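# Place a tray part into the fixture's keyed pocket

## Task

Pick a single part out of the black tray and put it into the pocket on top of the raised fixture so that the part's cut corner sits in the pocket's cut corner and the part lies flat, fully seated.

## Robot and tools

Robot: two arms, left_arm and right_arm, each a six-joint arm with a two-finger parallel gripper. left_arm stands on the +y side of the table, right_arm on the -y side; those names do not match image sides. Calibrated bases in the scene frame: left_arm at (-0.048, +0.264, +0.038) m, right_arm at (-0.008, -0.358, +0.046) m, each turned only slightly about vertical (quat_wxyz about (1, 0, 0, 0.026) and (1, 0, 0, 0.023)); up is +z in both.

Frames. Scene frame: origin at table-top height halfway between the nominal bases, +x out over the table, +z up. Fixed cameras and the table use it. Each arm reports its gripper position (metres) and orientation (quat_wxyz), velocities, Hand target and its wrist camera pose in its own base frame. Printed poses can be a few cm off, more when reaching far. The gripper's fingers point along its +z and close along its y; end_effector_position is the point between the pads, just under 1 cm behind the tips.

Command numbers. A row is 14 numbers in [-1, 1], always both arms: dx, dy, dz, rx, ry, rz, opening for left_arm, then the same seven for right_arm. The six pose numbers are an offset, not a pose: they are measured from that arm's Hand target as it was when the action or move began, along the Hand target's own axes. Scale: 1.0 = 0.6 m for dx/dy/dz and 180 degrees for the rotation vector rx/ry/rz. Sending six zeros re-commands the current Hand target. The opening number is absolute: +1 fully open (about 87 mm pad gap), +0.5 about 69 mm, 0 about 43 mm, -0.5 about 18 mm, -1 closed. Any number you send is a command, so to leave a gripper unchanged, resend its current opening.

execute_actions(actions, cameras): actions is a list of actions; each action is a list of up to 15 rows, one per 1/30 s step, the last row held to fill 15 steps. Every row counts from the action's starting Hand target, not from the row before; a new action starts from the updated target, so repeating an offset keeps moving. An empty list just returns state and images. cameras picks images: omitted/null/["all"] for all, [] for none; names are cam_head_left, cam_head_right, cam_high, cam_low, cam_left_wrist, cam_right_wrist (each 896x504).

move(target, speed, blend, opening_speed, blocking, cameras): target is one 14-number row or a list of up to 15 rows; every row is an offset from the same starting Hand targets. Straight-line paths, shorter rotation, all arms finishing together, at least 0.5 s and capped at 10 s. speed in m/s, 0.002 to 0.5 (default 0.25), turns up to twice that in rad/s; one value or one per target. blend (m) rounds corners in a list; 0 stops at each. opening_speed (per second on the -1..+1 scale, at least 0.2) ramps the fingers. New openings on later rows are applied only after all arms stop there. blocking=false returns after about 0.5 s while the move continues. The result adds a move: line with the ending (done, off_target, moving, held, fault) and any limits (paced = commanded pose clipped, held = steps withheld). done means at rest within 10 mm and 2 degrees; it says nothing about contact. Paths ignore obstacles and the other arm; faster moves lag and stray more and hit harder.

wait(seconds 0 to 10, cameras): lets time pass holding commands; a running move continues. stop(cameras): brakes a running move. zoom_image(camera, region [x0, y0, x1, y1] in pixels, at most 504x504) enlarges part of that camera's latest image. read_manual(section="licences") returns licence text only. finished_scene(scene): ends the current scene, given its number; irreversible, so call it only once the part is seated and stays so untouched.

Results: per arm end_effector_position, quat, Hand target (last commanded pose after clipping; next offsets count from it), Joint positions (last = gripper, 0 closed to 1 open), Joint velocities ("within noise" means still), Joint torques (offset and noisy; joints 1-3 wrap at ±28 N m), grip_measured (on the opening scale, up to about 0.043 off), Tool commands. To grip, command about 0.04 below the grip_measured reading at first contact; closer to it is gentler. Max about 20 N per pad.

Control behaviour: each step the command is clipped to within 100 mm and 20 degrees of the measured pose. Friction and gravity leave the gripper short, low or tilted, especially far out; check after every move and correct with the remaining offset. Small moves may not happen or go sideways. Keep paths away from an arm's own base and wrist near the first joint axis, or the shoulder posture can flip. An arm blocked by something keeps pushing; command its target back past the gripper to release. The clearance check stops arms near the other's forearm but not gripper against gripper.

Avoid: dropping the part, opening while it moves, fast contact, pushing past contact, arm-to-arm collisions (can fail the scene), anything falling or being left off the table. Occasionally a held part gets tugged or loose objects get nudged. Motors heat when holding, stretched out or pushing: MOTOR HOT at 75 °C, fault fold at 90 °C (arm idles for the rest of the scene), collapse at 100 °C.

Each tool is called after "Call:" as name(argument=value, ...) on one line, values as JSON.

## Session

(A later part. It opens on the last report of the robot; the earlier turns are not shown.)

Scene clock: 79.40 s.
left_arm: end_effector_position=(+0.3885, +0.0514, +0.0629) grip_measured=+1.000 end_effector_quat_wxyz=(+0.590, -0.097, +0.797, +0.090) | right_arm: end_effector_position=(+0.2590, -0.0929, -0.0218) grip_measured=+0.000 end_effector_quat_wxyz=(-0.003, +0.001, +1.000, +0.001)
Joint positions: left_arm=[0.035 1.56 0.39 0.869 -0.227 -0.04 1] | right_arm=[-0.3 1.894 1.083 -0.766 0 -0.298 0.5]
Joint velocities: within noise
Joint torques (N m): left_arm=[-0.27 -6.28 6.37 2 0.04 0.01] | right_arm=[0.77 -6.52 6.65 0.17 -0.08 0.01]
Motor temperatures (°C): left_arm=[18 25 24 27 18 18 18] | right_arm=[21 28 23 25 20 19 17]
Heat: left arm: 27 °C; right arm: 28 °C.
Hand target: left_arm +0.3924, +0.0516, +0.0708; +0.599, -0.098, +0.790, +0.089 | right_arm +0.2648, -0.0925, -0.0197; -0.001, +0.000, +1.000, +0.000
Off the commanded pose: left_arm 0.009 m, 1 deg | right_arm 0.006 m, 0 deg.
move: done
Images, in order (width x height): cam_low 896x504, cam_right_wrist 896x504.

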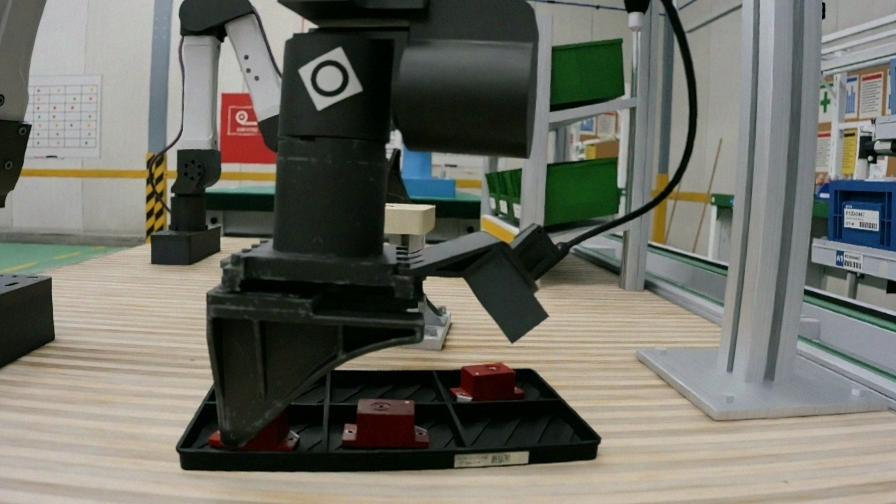

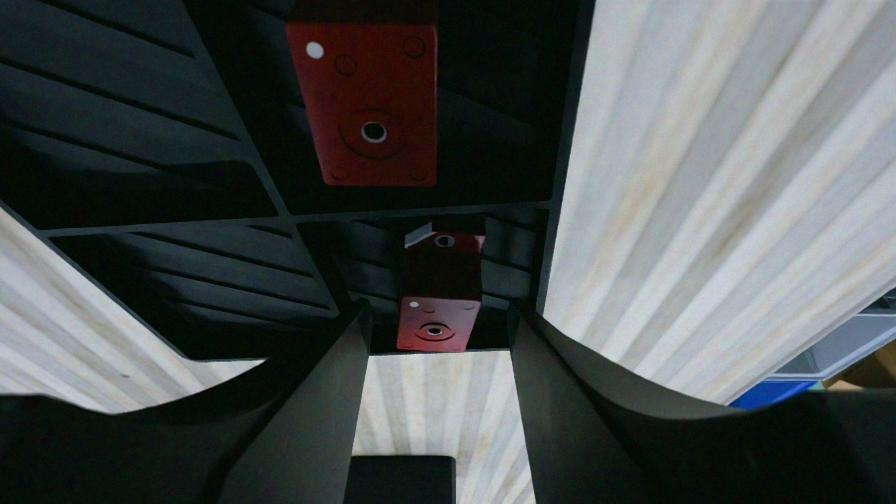

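Call:
move(target=[[0,0,0,0,0,0,1,0.007,0,0,0,0,0,-0.6],[0,0,0,0,0,0,1,0.007,0,0,0,0,0,-0.7]], opening_speed=0.5, cameras=["cam_low","cam_right_wrist"])

Call:
move(target=[[0,0,0,0,0,0,1,0,0,-0.36,0,0,0,-0.7],[0,0,0,0,0,0,1,-0.03,0.26,-0.36,0,0,0,-0.7]], speed=0.15, blend=0.03)

Scene clock: 86.60 s.
left_arm: end_effector_position=(+0.3885, +0.0514, +0.0629) grip_measured=+1.000 end_effector_quat_wxyz=(+0.590, -0.097, +0.797, +0.090) | right_arm: end_effector_position=(+0.2588, -0.0928, -0.0217) grip_measured=-0.429 end_effector_quat_wxyz=(-0.003, +0.001, +1.000, +0.001)
Joint positions: left_arm=[0.035 1.56 0.39 0.869 -0.227 -0.04 1] | right_arm=[-0.3 1.894 1.083 -0.767 0 -0.298 0.285]
Joint velocities: within noise
Joint torques (N m): left_arm=[-0.25 -6.28 6.35 2 0.04 0.01] | right_arm=[0.42 -7.68 5.27 0.23 -0.08 -0.03]
Motor temperatures (°C): left_arm=[18 26 24 27 18 18 18] | right_arm=[21 28 23 25 20 19 17]
Heat: left arm: 27 °C; right arm: 28 °C.
Hand target: left_arm +0.3924, +0.0516, +0.0708; +0.599, -0.098, +0.790, +0.089 | right_arm +0.2607, -0.0925, -0.0197; -0.001, +0.000, +1.000, +0.000
Off the commanded pose: left_arm 0.009 m, 1 deg | right_arm 0.003 m, 0 deg.
move: done
Images, in order (width x height): cam_low 896x504, cam_right_wrist 896x504.

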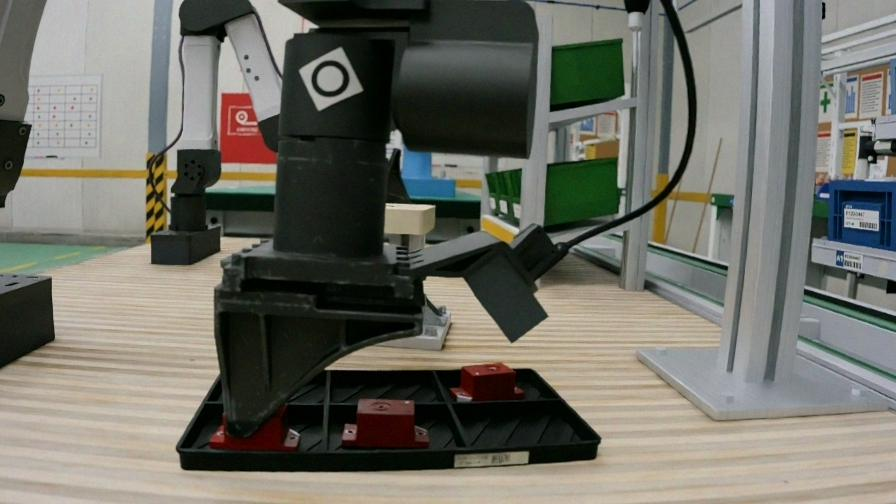

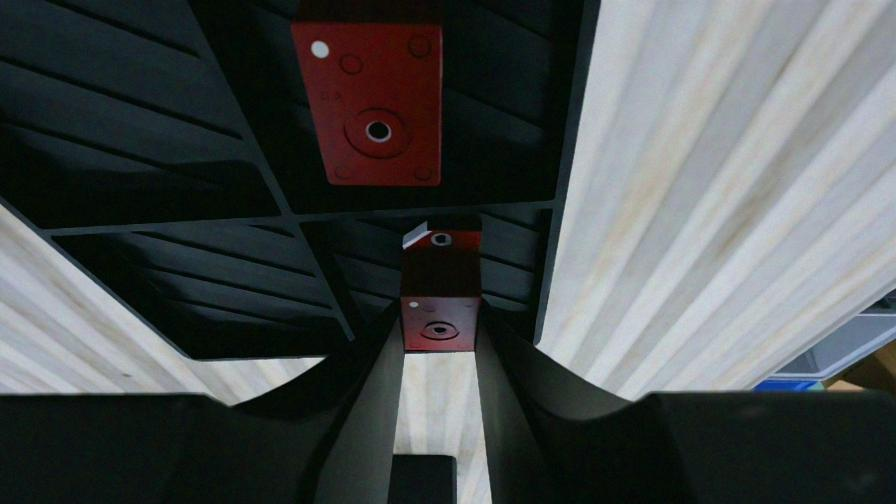

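Scene clock: 89.87 s.
left_arm: end_effector_position=(+0.3885, +0.0514, +0.0629) grip_measured=+1.000 end_effector_quat_wxyz=(+0.590, -0.097, +0.797, +0.090) | right_arm: end_effector_position=(+0.2757, +0.0625, +0.1894) grip_measured=-0.429 end_effector_quat_wxyz=(+0.017, -0.004, +1.000, +0.004)
Joint positions: left_arm=[0.035 1.56 0.39 0.869 -0.227 -0.04 1] | right_arm=[0.195 1.768 1.8 -1.567 -0.001 0.187 0.285]
Joint velocities: within noise
Joint torques (N m): left_arm=[-0.28 -6.3 6.37 2 0.03 0.01] | right_arm=[0.09 -6.74 7.84 0.23 -0.05 0.04]
Motor temperatures (°C): left_arm=[18 26 24 27 18 18 18] | right_arm=[21 28 24 25 20 19 18]
Heat: left arm: 27 °C; right arm: 28 °C.
Hand target: left_arm +0.3924, +0.0516, +0.0708; +0.599, -0.098, +0.790, +0.089 | right_arm +0.2789, +0.0636, +0.1963; -0.001, +0.000, +1.000, +0.000
Off the commanded pose: left_arm 0.009 m, 1 deg | right_arm 0.008 m, 2 deg.
joint sent to its limit (right arm) — joint 4 (wrist pitch), lower limit. The joint targets are off in orientation, not in position.
move: done

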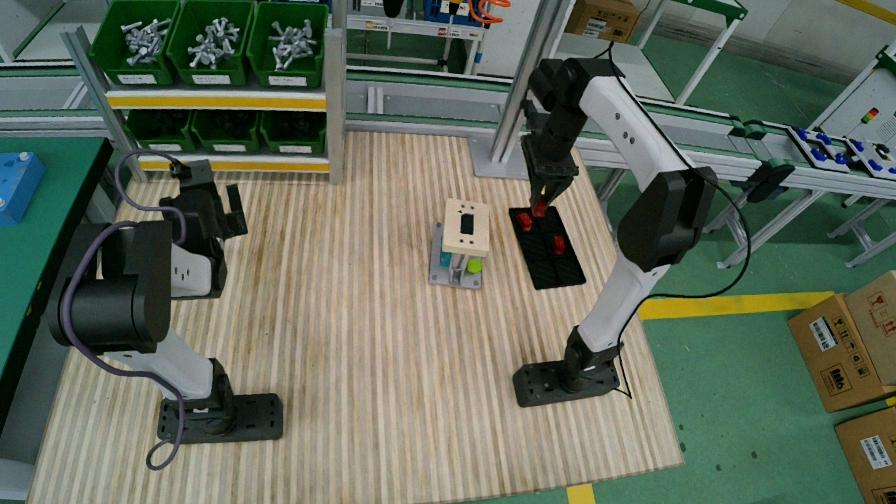

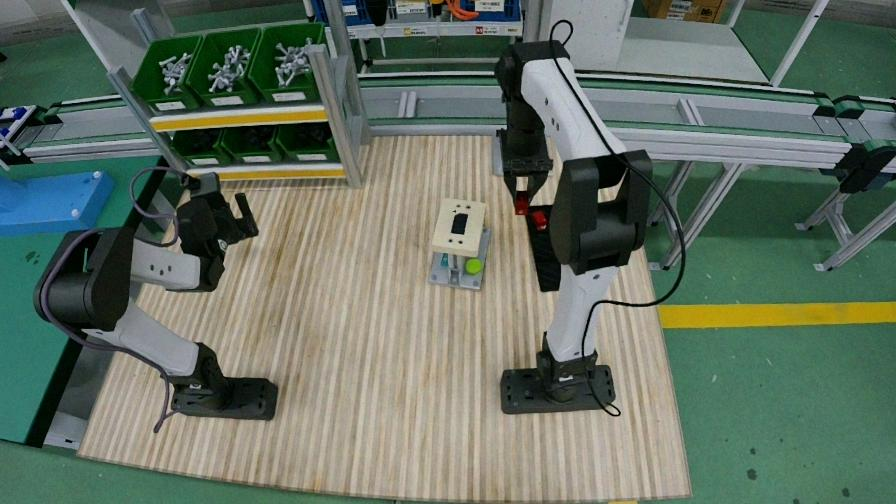

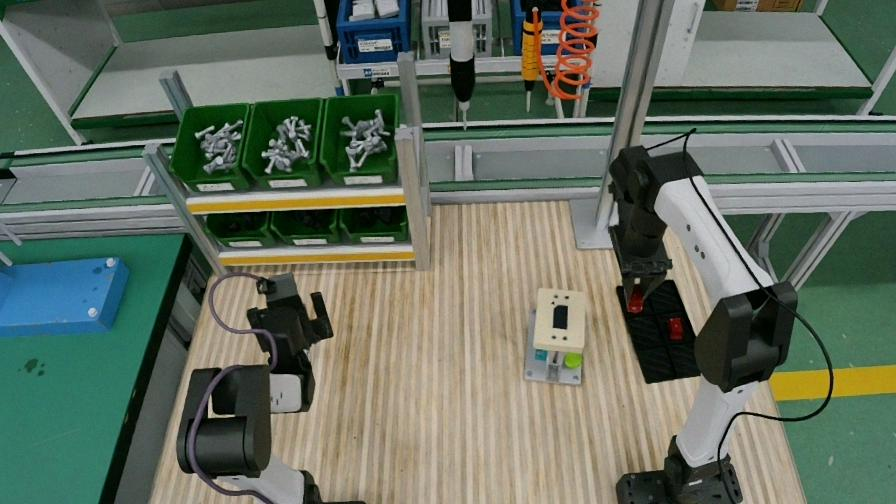

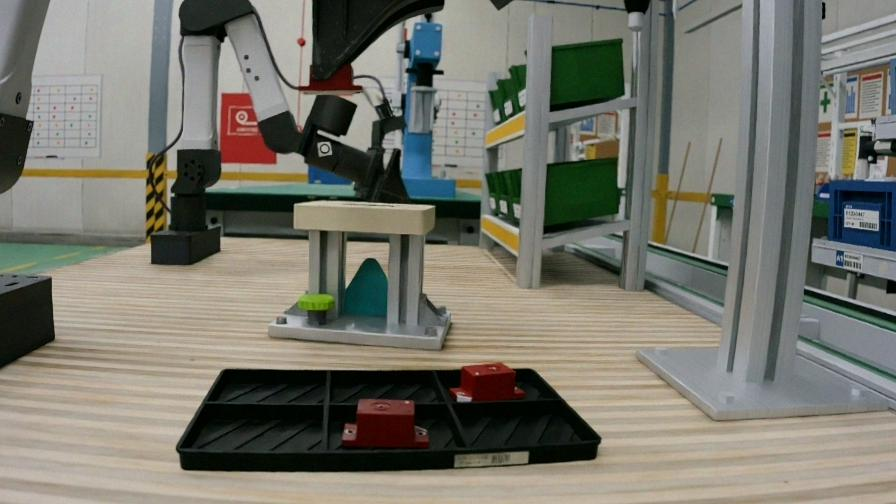

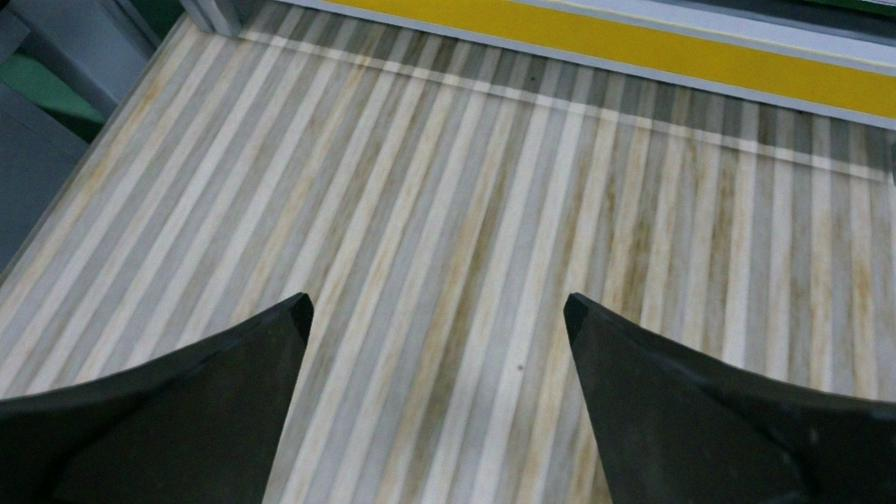

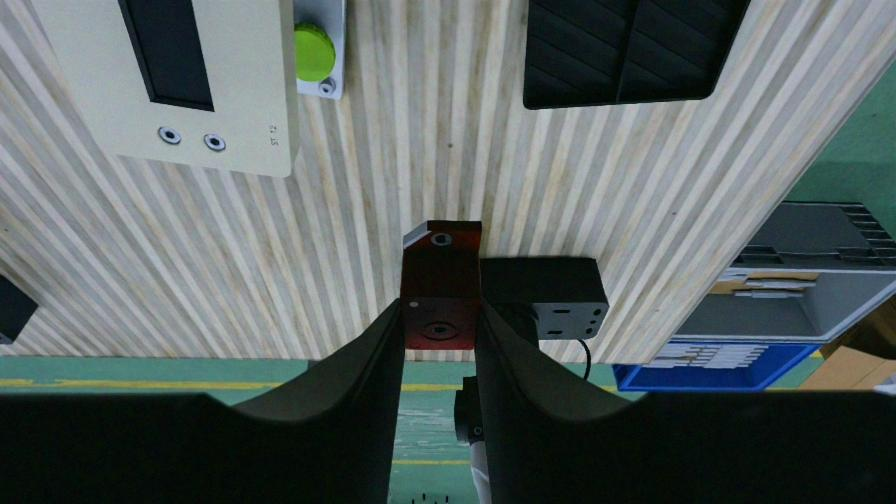

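Call:
move(target=[0,0,0,0,0,0,1,0.0,0.15,0,0,0,0.045,-0.7], speed=0.12)

Scene clock: 96.80 s.
left_arm: end_effector_position=(+0.3885, +0.0514, +0.0629) grip_measured=+1.000 end_effector_quat_wxyz=(+0.590, -0.097, +0.797, +0.090) | right_arm: end_effector_position=(+0.2760, +0.1504, +0.1892) grip_measured=-0.429 end_effector_quat_wxyz=(+0.024, +0.068, +0.997, +0.014)
Joint positions: left_arm=[0.035 1.56 0.39 0.869 -0.227 -0.04 1] | right_arm=[0.427 1.852 1.907 -1.569 -0.001 0.564 0.285]
Joint velocities: within noise
Joint torques (N m): left_arm=[-0.25 -6.28 6.35 2 0.04 0.01] | right_arm=[0.23 -7.36 7.84 0.28 -0.08 0.02]
Motor temperatures (°C): left_arm=[18 26 24 27 18 18 18] | right_arm=[20 28 24 25 20 19 18]
Heat: left arm: 27 °C; right arm: 28 °C.
Hand target: left_arm +0.3924, +0.0516, +0.0708; +0.599, -0.098, +0.790, +0.089 | right_arm +0.2789, +0.1536, +0.1962; -0.001, +0.070, +0.998, +0.000
Off the commanded pose: left_arm 0.009 m, 1 deg | right_arm 0.008 m, 3 deg.
joint sent to its limit (right arm) — joint 4 (wrist pitch), lower limit. The joint targets are off in orientation, not in position.
move: off_target (right_arm)

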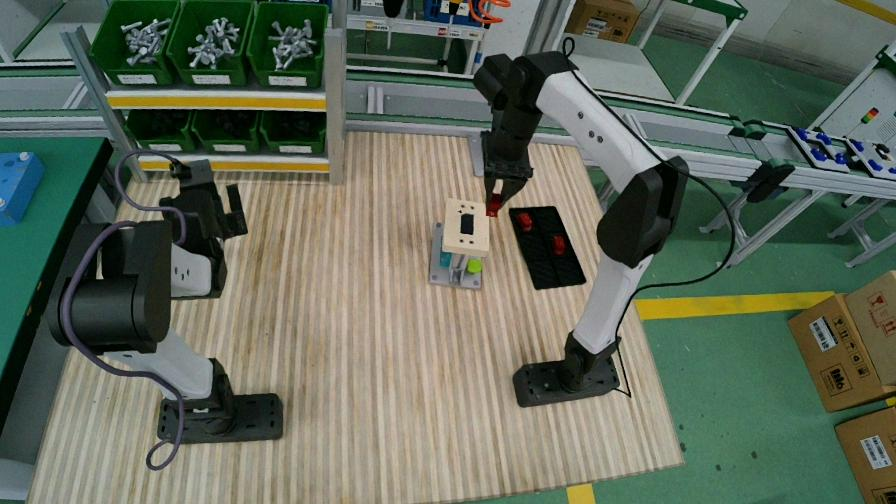

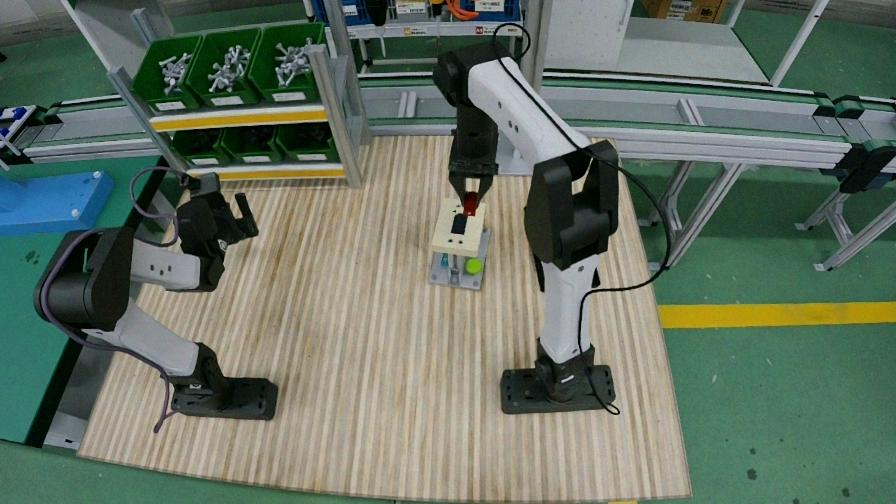

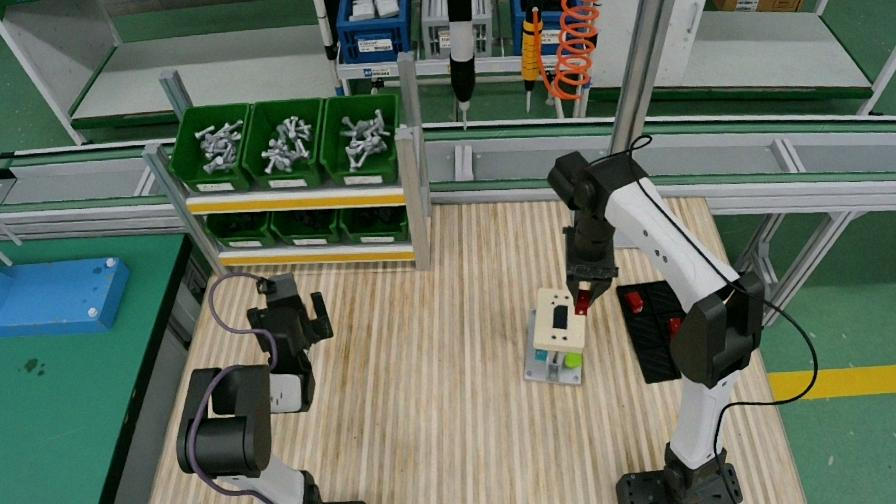

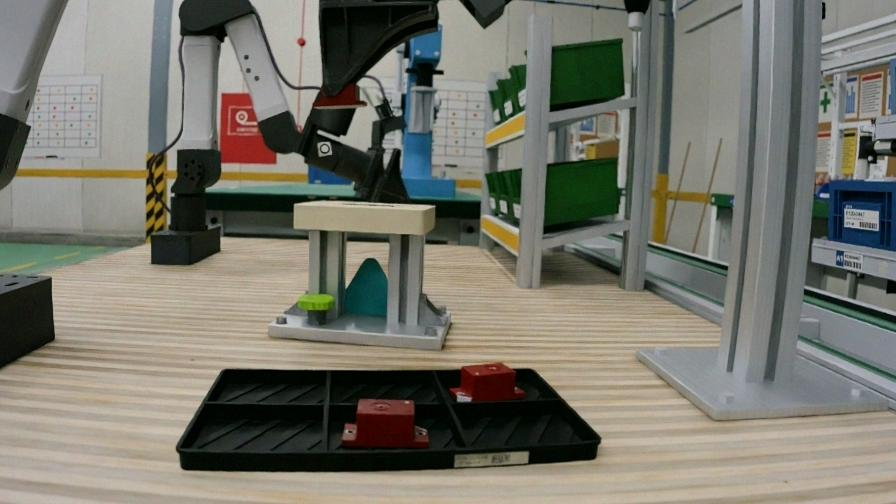

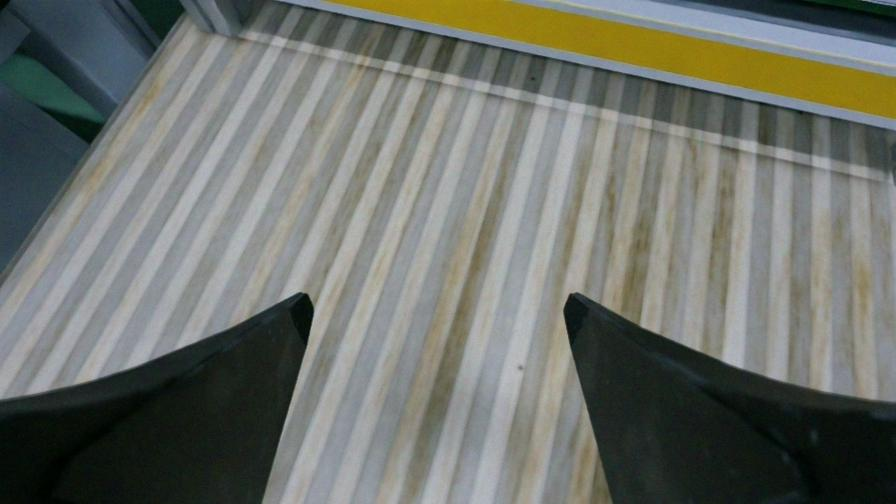

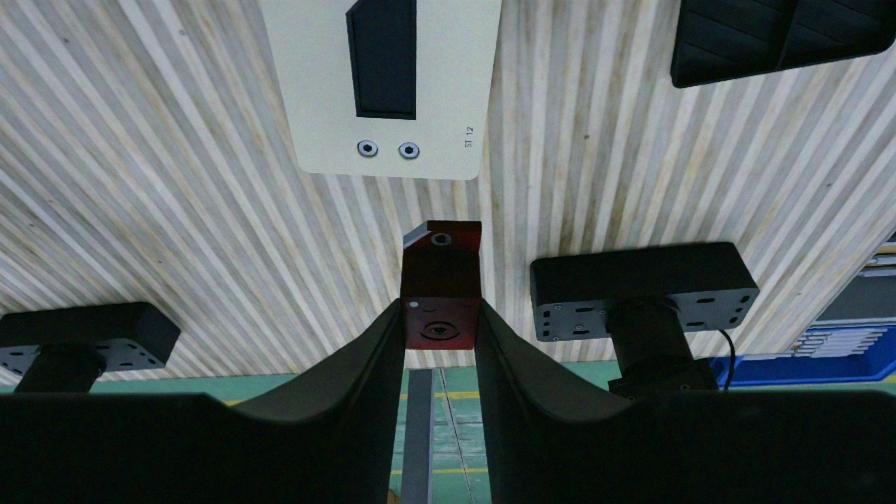

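Call:
move(target=[0,0,0,0,0,0,1,0.0,0.034,0.105,0,0,0.012,-0.7], speed=0.1)

Call:
zoom_image(camera="cam_head_left", region=[410, 170, 520, 270])

Call:
zoom_image(camera="cam_head_right", region=[410, 170, 520, 270])

Scene clock: 104.57 s.
left_arm: end_effector_position=(+0.3885, +0.0514, +0.0629) grip_measured=+1.000 end_effector_quat_wxyz=(+0.590, -0.097, +0.797, +0.090) | right_arm: end_effector_position=(+0.2825, +0.1719, +0.1343) grip_measured=-0.429 end_effector_quat_wxyz=(-0.001, +0.088, +0.996, +0.000)
Joint positions: left_arm=[0.035 1.56 0.39 0.869 -0.227 -0.04 1] | right_arm=[0.47 1.929 1.78 -1.424 -0.001 0.647 0.285]
Joint velocities: within noise
Joint torques (N m): left_arm=[-0.25 -6.28 6.35 2 0.03 0.01] | right_arm=[0.61 -8.47 5.05 0.32 -0.01 0.01]
Motor temperatures (°C): left_arm=[18 26 24 28 18 18 18] | right_arm=[20 28 25 25 20 19 18]
Heat: left arm: 28 °C; right arm: 28 °C.
Hand target: left_arm +0.3924, +0.0516, +0.0708; +0.599, -0.098, +0.790, +0.089 | right_arm +0.2815, +0.1737, +0.1332; -0.001, +0.089, +0.996, +0.000
Off the commanded pose: left_arm 0.009 m, 1 deg | right_arm 0.002 m, 0 deg.
move: done

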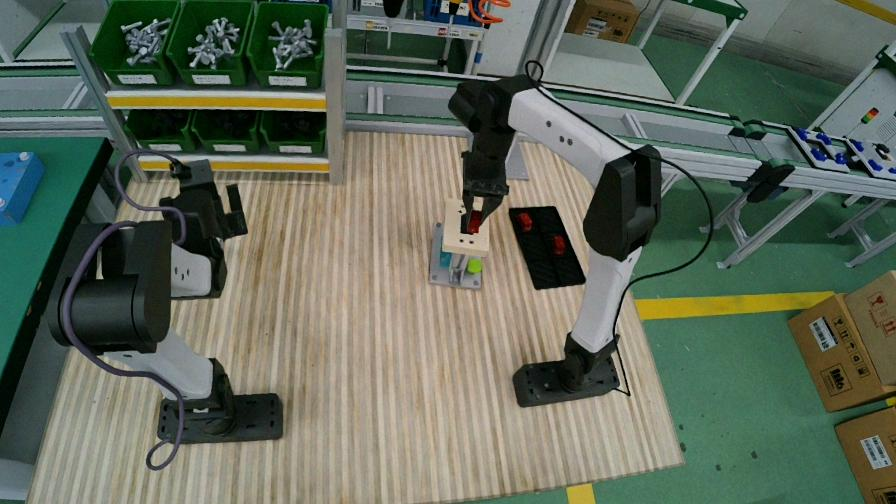

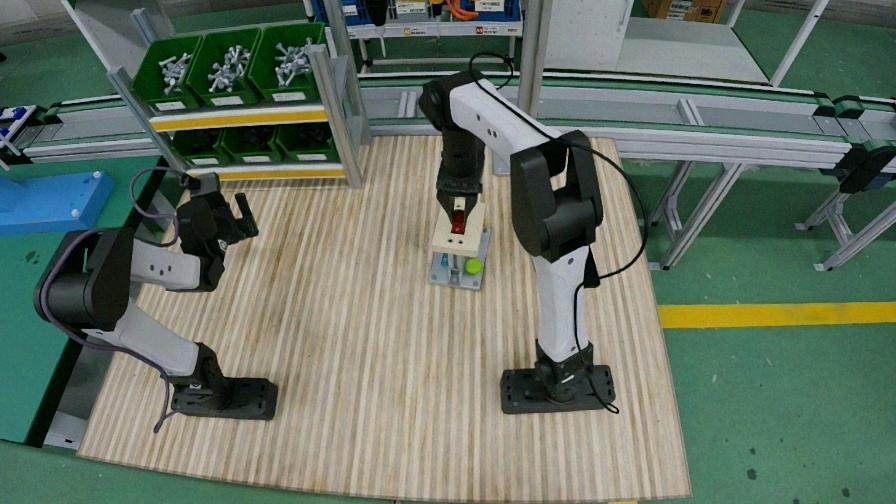

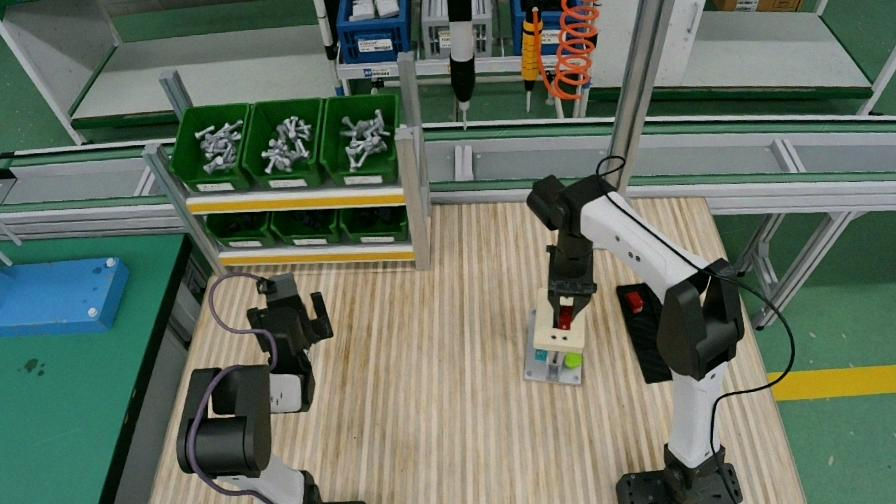

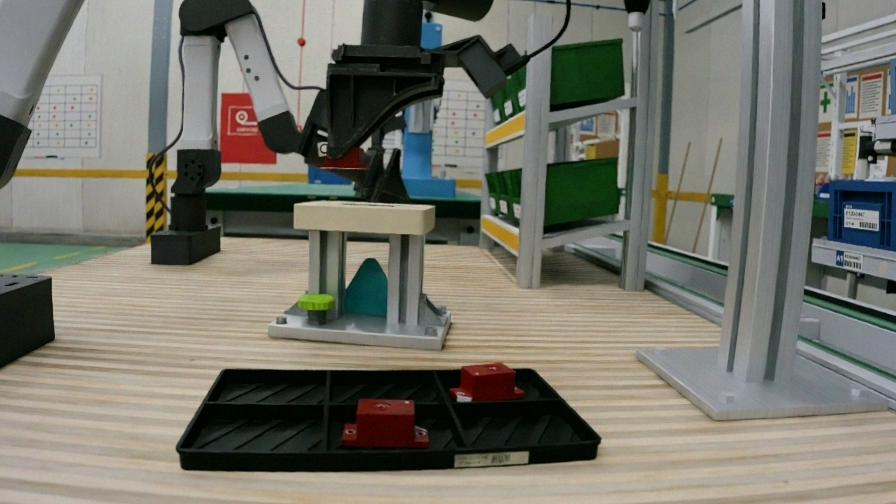

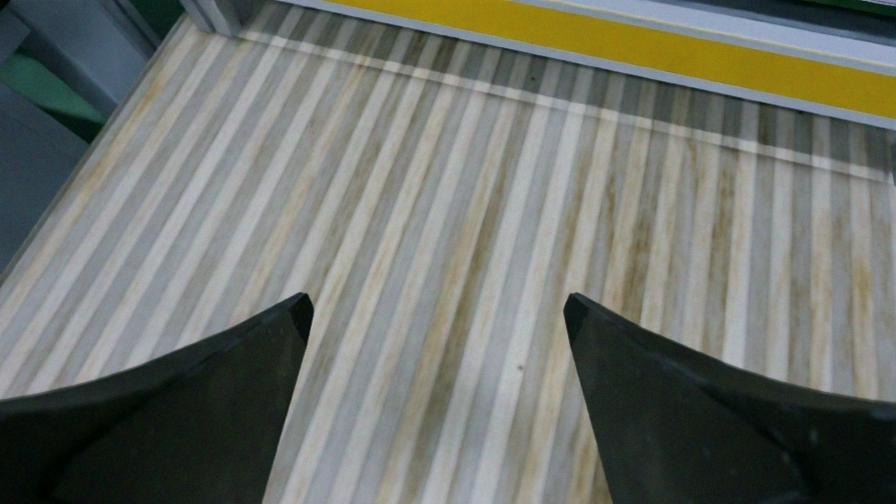

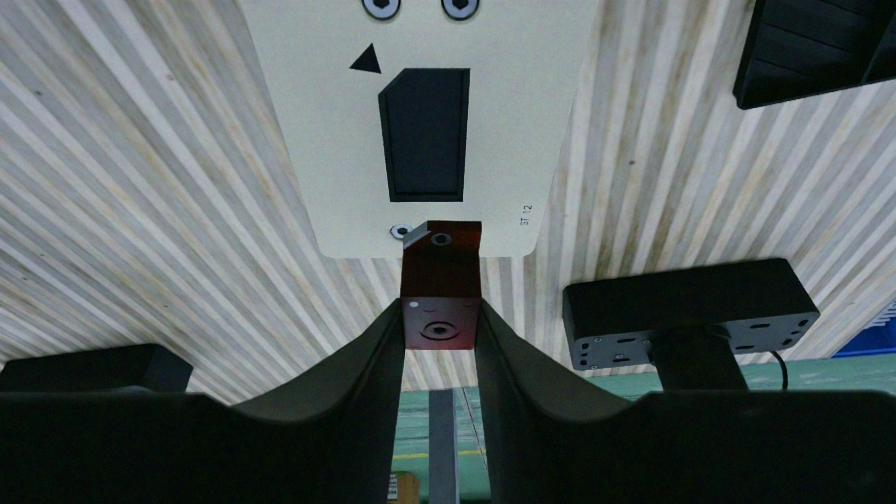

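Scaled by 4.582 from the camera's 896x504 image, which has a finer 1280x720 frame.

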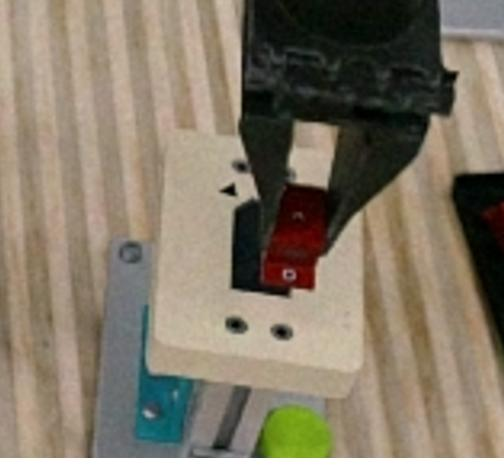

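Scaled by 4.582 from the camera's 896x504 image, which has a finer 1280x720 frame.

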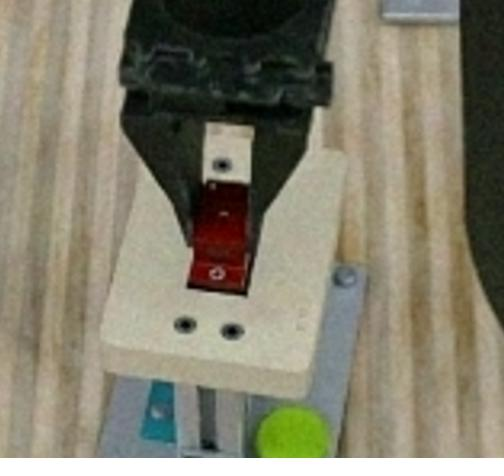

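Call:
move(target=[0,0,0,0,0,0,1,-0.018,0.009,0.025,0,0,0,-0.7], speed=0.06, cameras=["cam_head_left","cam_head_right","cam_right_wrist","cam_low"])

Call:
zoom_image(camera="cam_head_left", region=[410, 170, 520, 270])

Call:
zoom_image(camera="cam_head_right", region=[410, 170, 520, 270])

Scene clock: 111.60 s.
left_arm: end_effector_position=(+0.3885, +0.0514, +0.0629) grip_measured=+1.000 end_effector_quat_wxyz=(+0.590, -0.097, +0.797, +0.090) | right_arm: end_effector_position=(+0.2925, +0.1770, +0.1195) grip_measured=-0.429 end_effector_quat_wxyz=(-0.001, +0.089, +0.996, +0.000)
Joint positions: left_arm=[0.035 1.56 0.39 0.869 -0.227 -0.04 1] | right_arm=[0.47 1.971 1.78 -1.382 -0.001 0.648 0.285]
Joint velocities: within noise
Joint torques (N m): left_arm=[-0.27 -6.28 6.35 2 0.03 0.01] | right_arm=[0.03 -8.51 5.34 0.3 -0.01 -0.03]
Motor temperatures (°C): left_arm=[18 26 24 28 18 18 18] | right_arm=[20 28 25 25 20 19 18]
Heat: left arm: 28 °C; right arm: 28 °C.
Hand target: left_arm +0.3924, +0.0516, +0.0708; +0.599, -0.098, +0.790, +0.089 | right_arm +0.2931, +0.1771, +0.1181; -0.001, +0.089, +0.996, +0.000
Off the commanded pose: left_arm 0.009 m, 1 deg | right_arm 0.001 m, 0 deg.
move: done
Images, in order (width x height): cam_head_left 896x504, cam_head_right 896x504, cam_low 896x504, cam_right_wrist 896x504.

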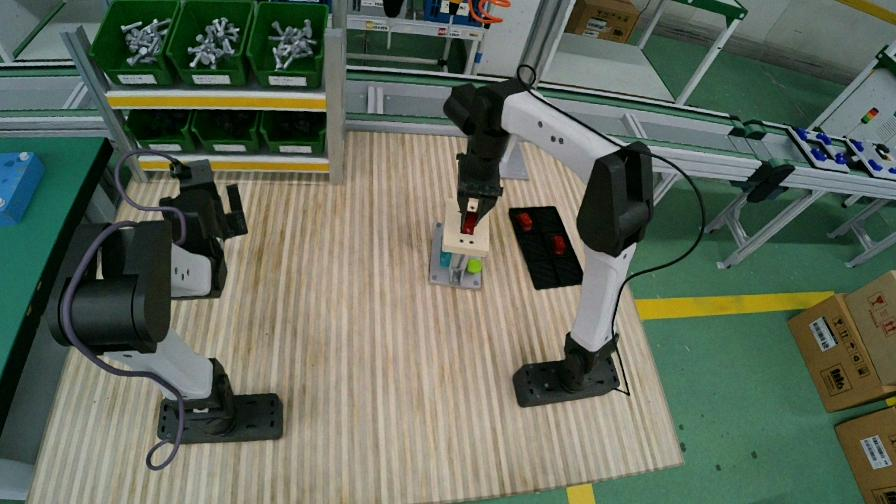

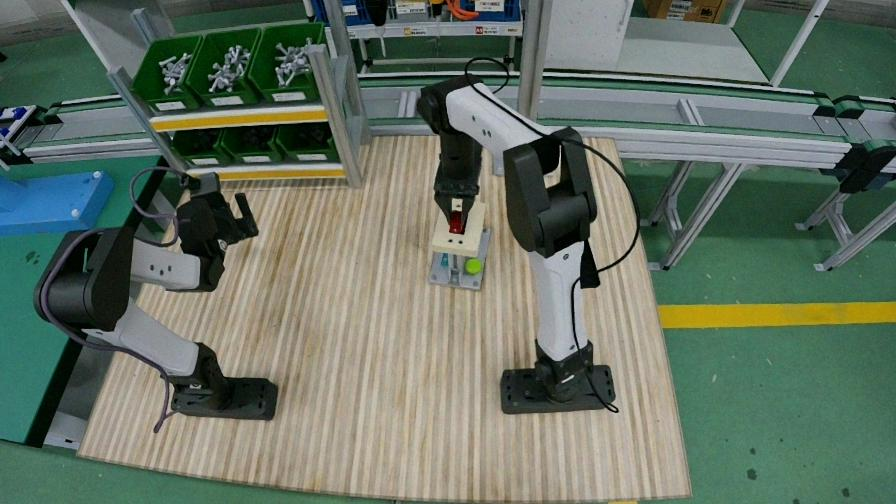

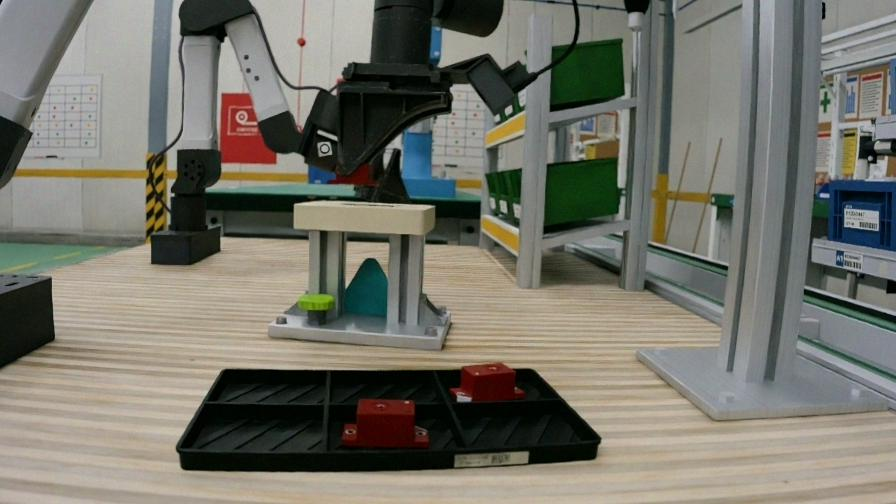

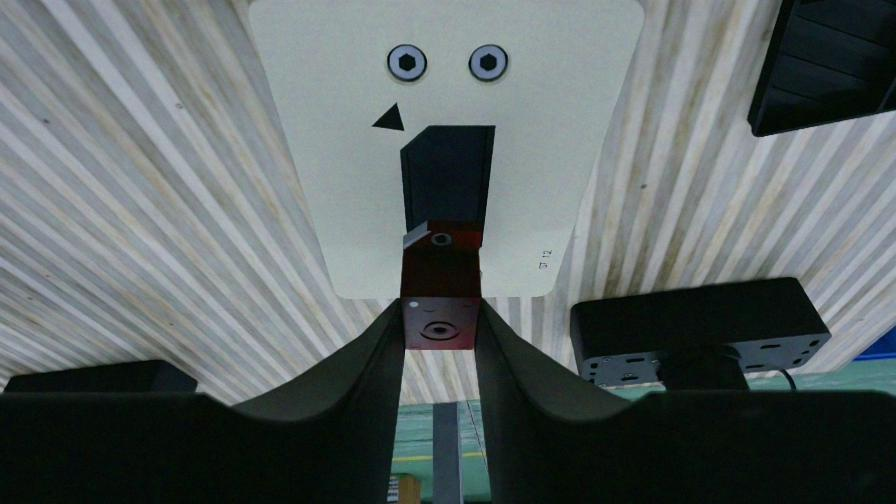

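Scaled by 4.582 from the camera's 896x504 image, which has a finer 1280x720 frame.

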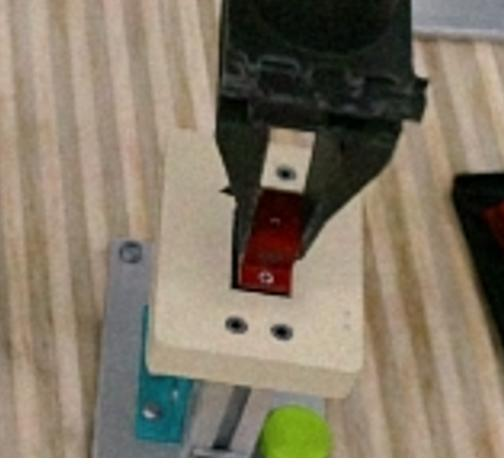

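Scaled by 4.582 from the camera's 896x504 image, which has a finer 1280x720 frame.

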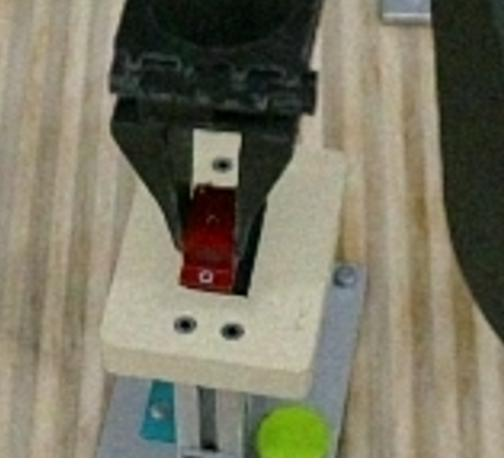

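Call:
move(target=[0,0,0,0,0,0,1,-0.010,-0.003,0.0165,0,0,0,-0.7], speed=0.05, cameras=["cam_head_left","cam_head_right","cam_right_wrist"])

Call:
zoom_image(camera="cam_head_left", region=[410, 170, 520, 270])

Call:
zoom_image(camera="cam_head_right", region=[410, 170, 520, 270])

Scene clock: 117.37 s.
left_arm: end_effector_position=(+0.3885, +0.0514, +0.0629) grip_measured=+1.000 end_effector_quat_wxyz=(+0.590, -0.097, +0.797, +0.090) | right_arm: end_effector_position=(+0.2981, +0.1768, +0.1111) grip_measured=-0.429 end_effector_quat_wxyz=(+0.001, +0.089, +0.996, +0.001)
Joint positions: left_arm=[0.035 1.56 0.39 0.869 -0.227 -0.04 1] | right_arm=[0.463 1.984 1.766 -1.349 -0.001 0.641 0.285]
Joint velocities: within noise
Joint torques (N m): left_arm=[-0.27 -6.28 6.37 2 0.04 0.01] | right_arm=[-0.5 -8.58 4.96 0.32 -0.01 -0.11]
Motor temperatures (°C): left_arm=[18 26 24 28 18 18 18] | right_arm=[20 28 25 25 20 19 18]
Heat: left arm: 28 °C; right arm: 28 °C.
Hand target: left_arm +0.3924, +0.0516, +0.0708; +0.599, -0.098, +0.790, +0.089 | right_arm +0.2986, +0.1743, +0.1083; -0.001, +0.089, +0.996, +0.000
Off the commanded pose: left_arm 0.009 m, 1 deg | right_arm 0.004 m, 0 deg.
move: done
Images, in order (width x height): cam_head_left 896x504, cam_head_right 896x504, cam_right_wrist 896x504.

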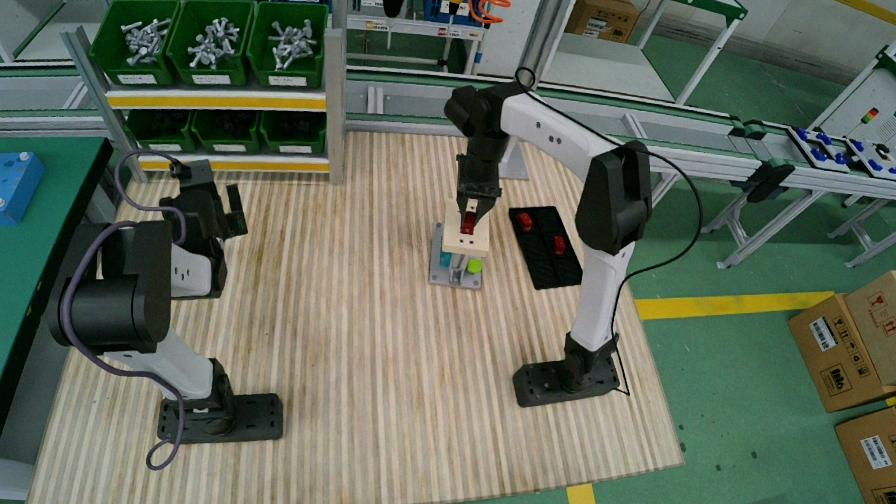

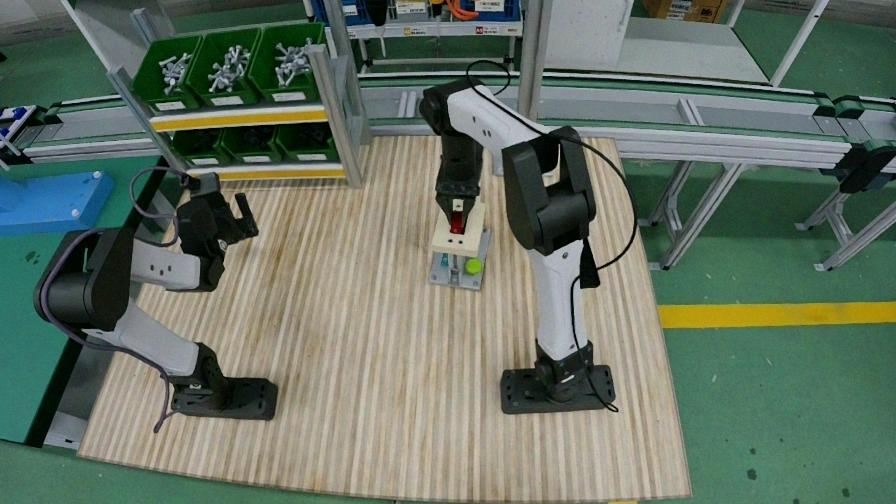

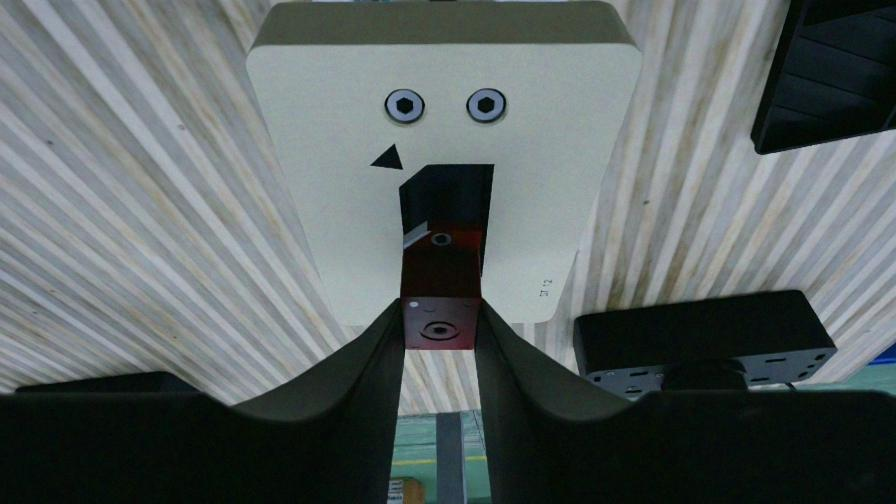

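Scaled by 4.582 from the camera's 896x504 image, which has a finer 1280x720 frame.

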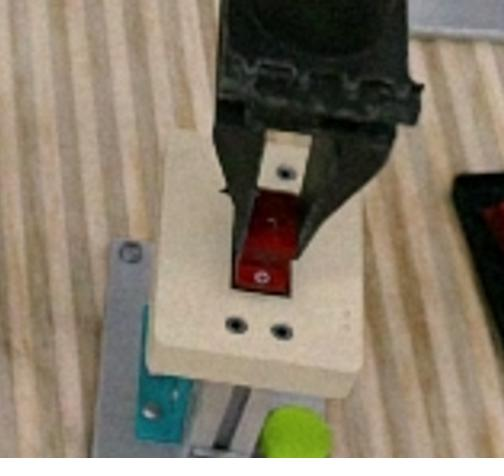

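Scaled by 4.582 from the camera's 896x504 image, which has a finer 1280x720 frame.

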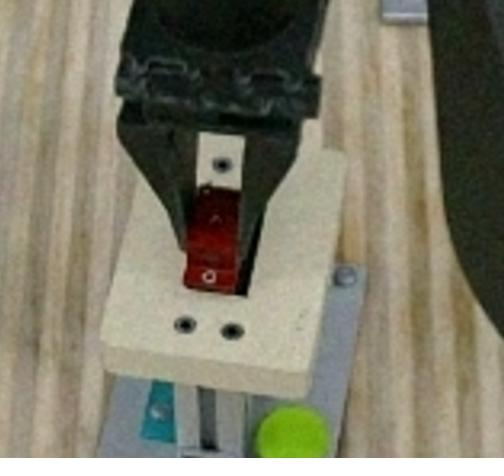

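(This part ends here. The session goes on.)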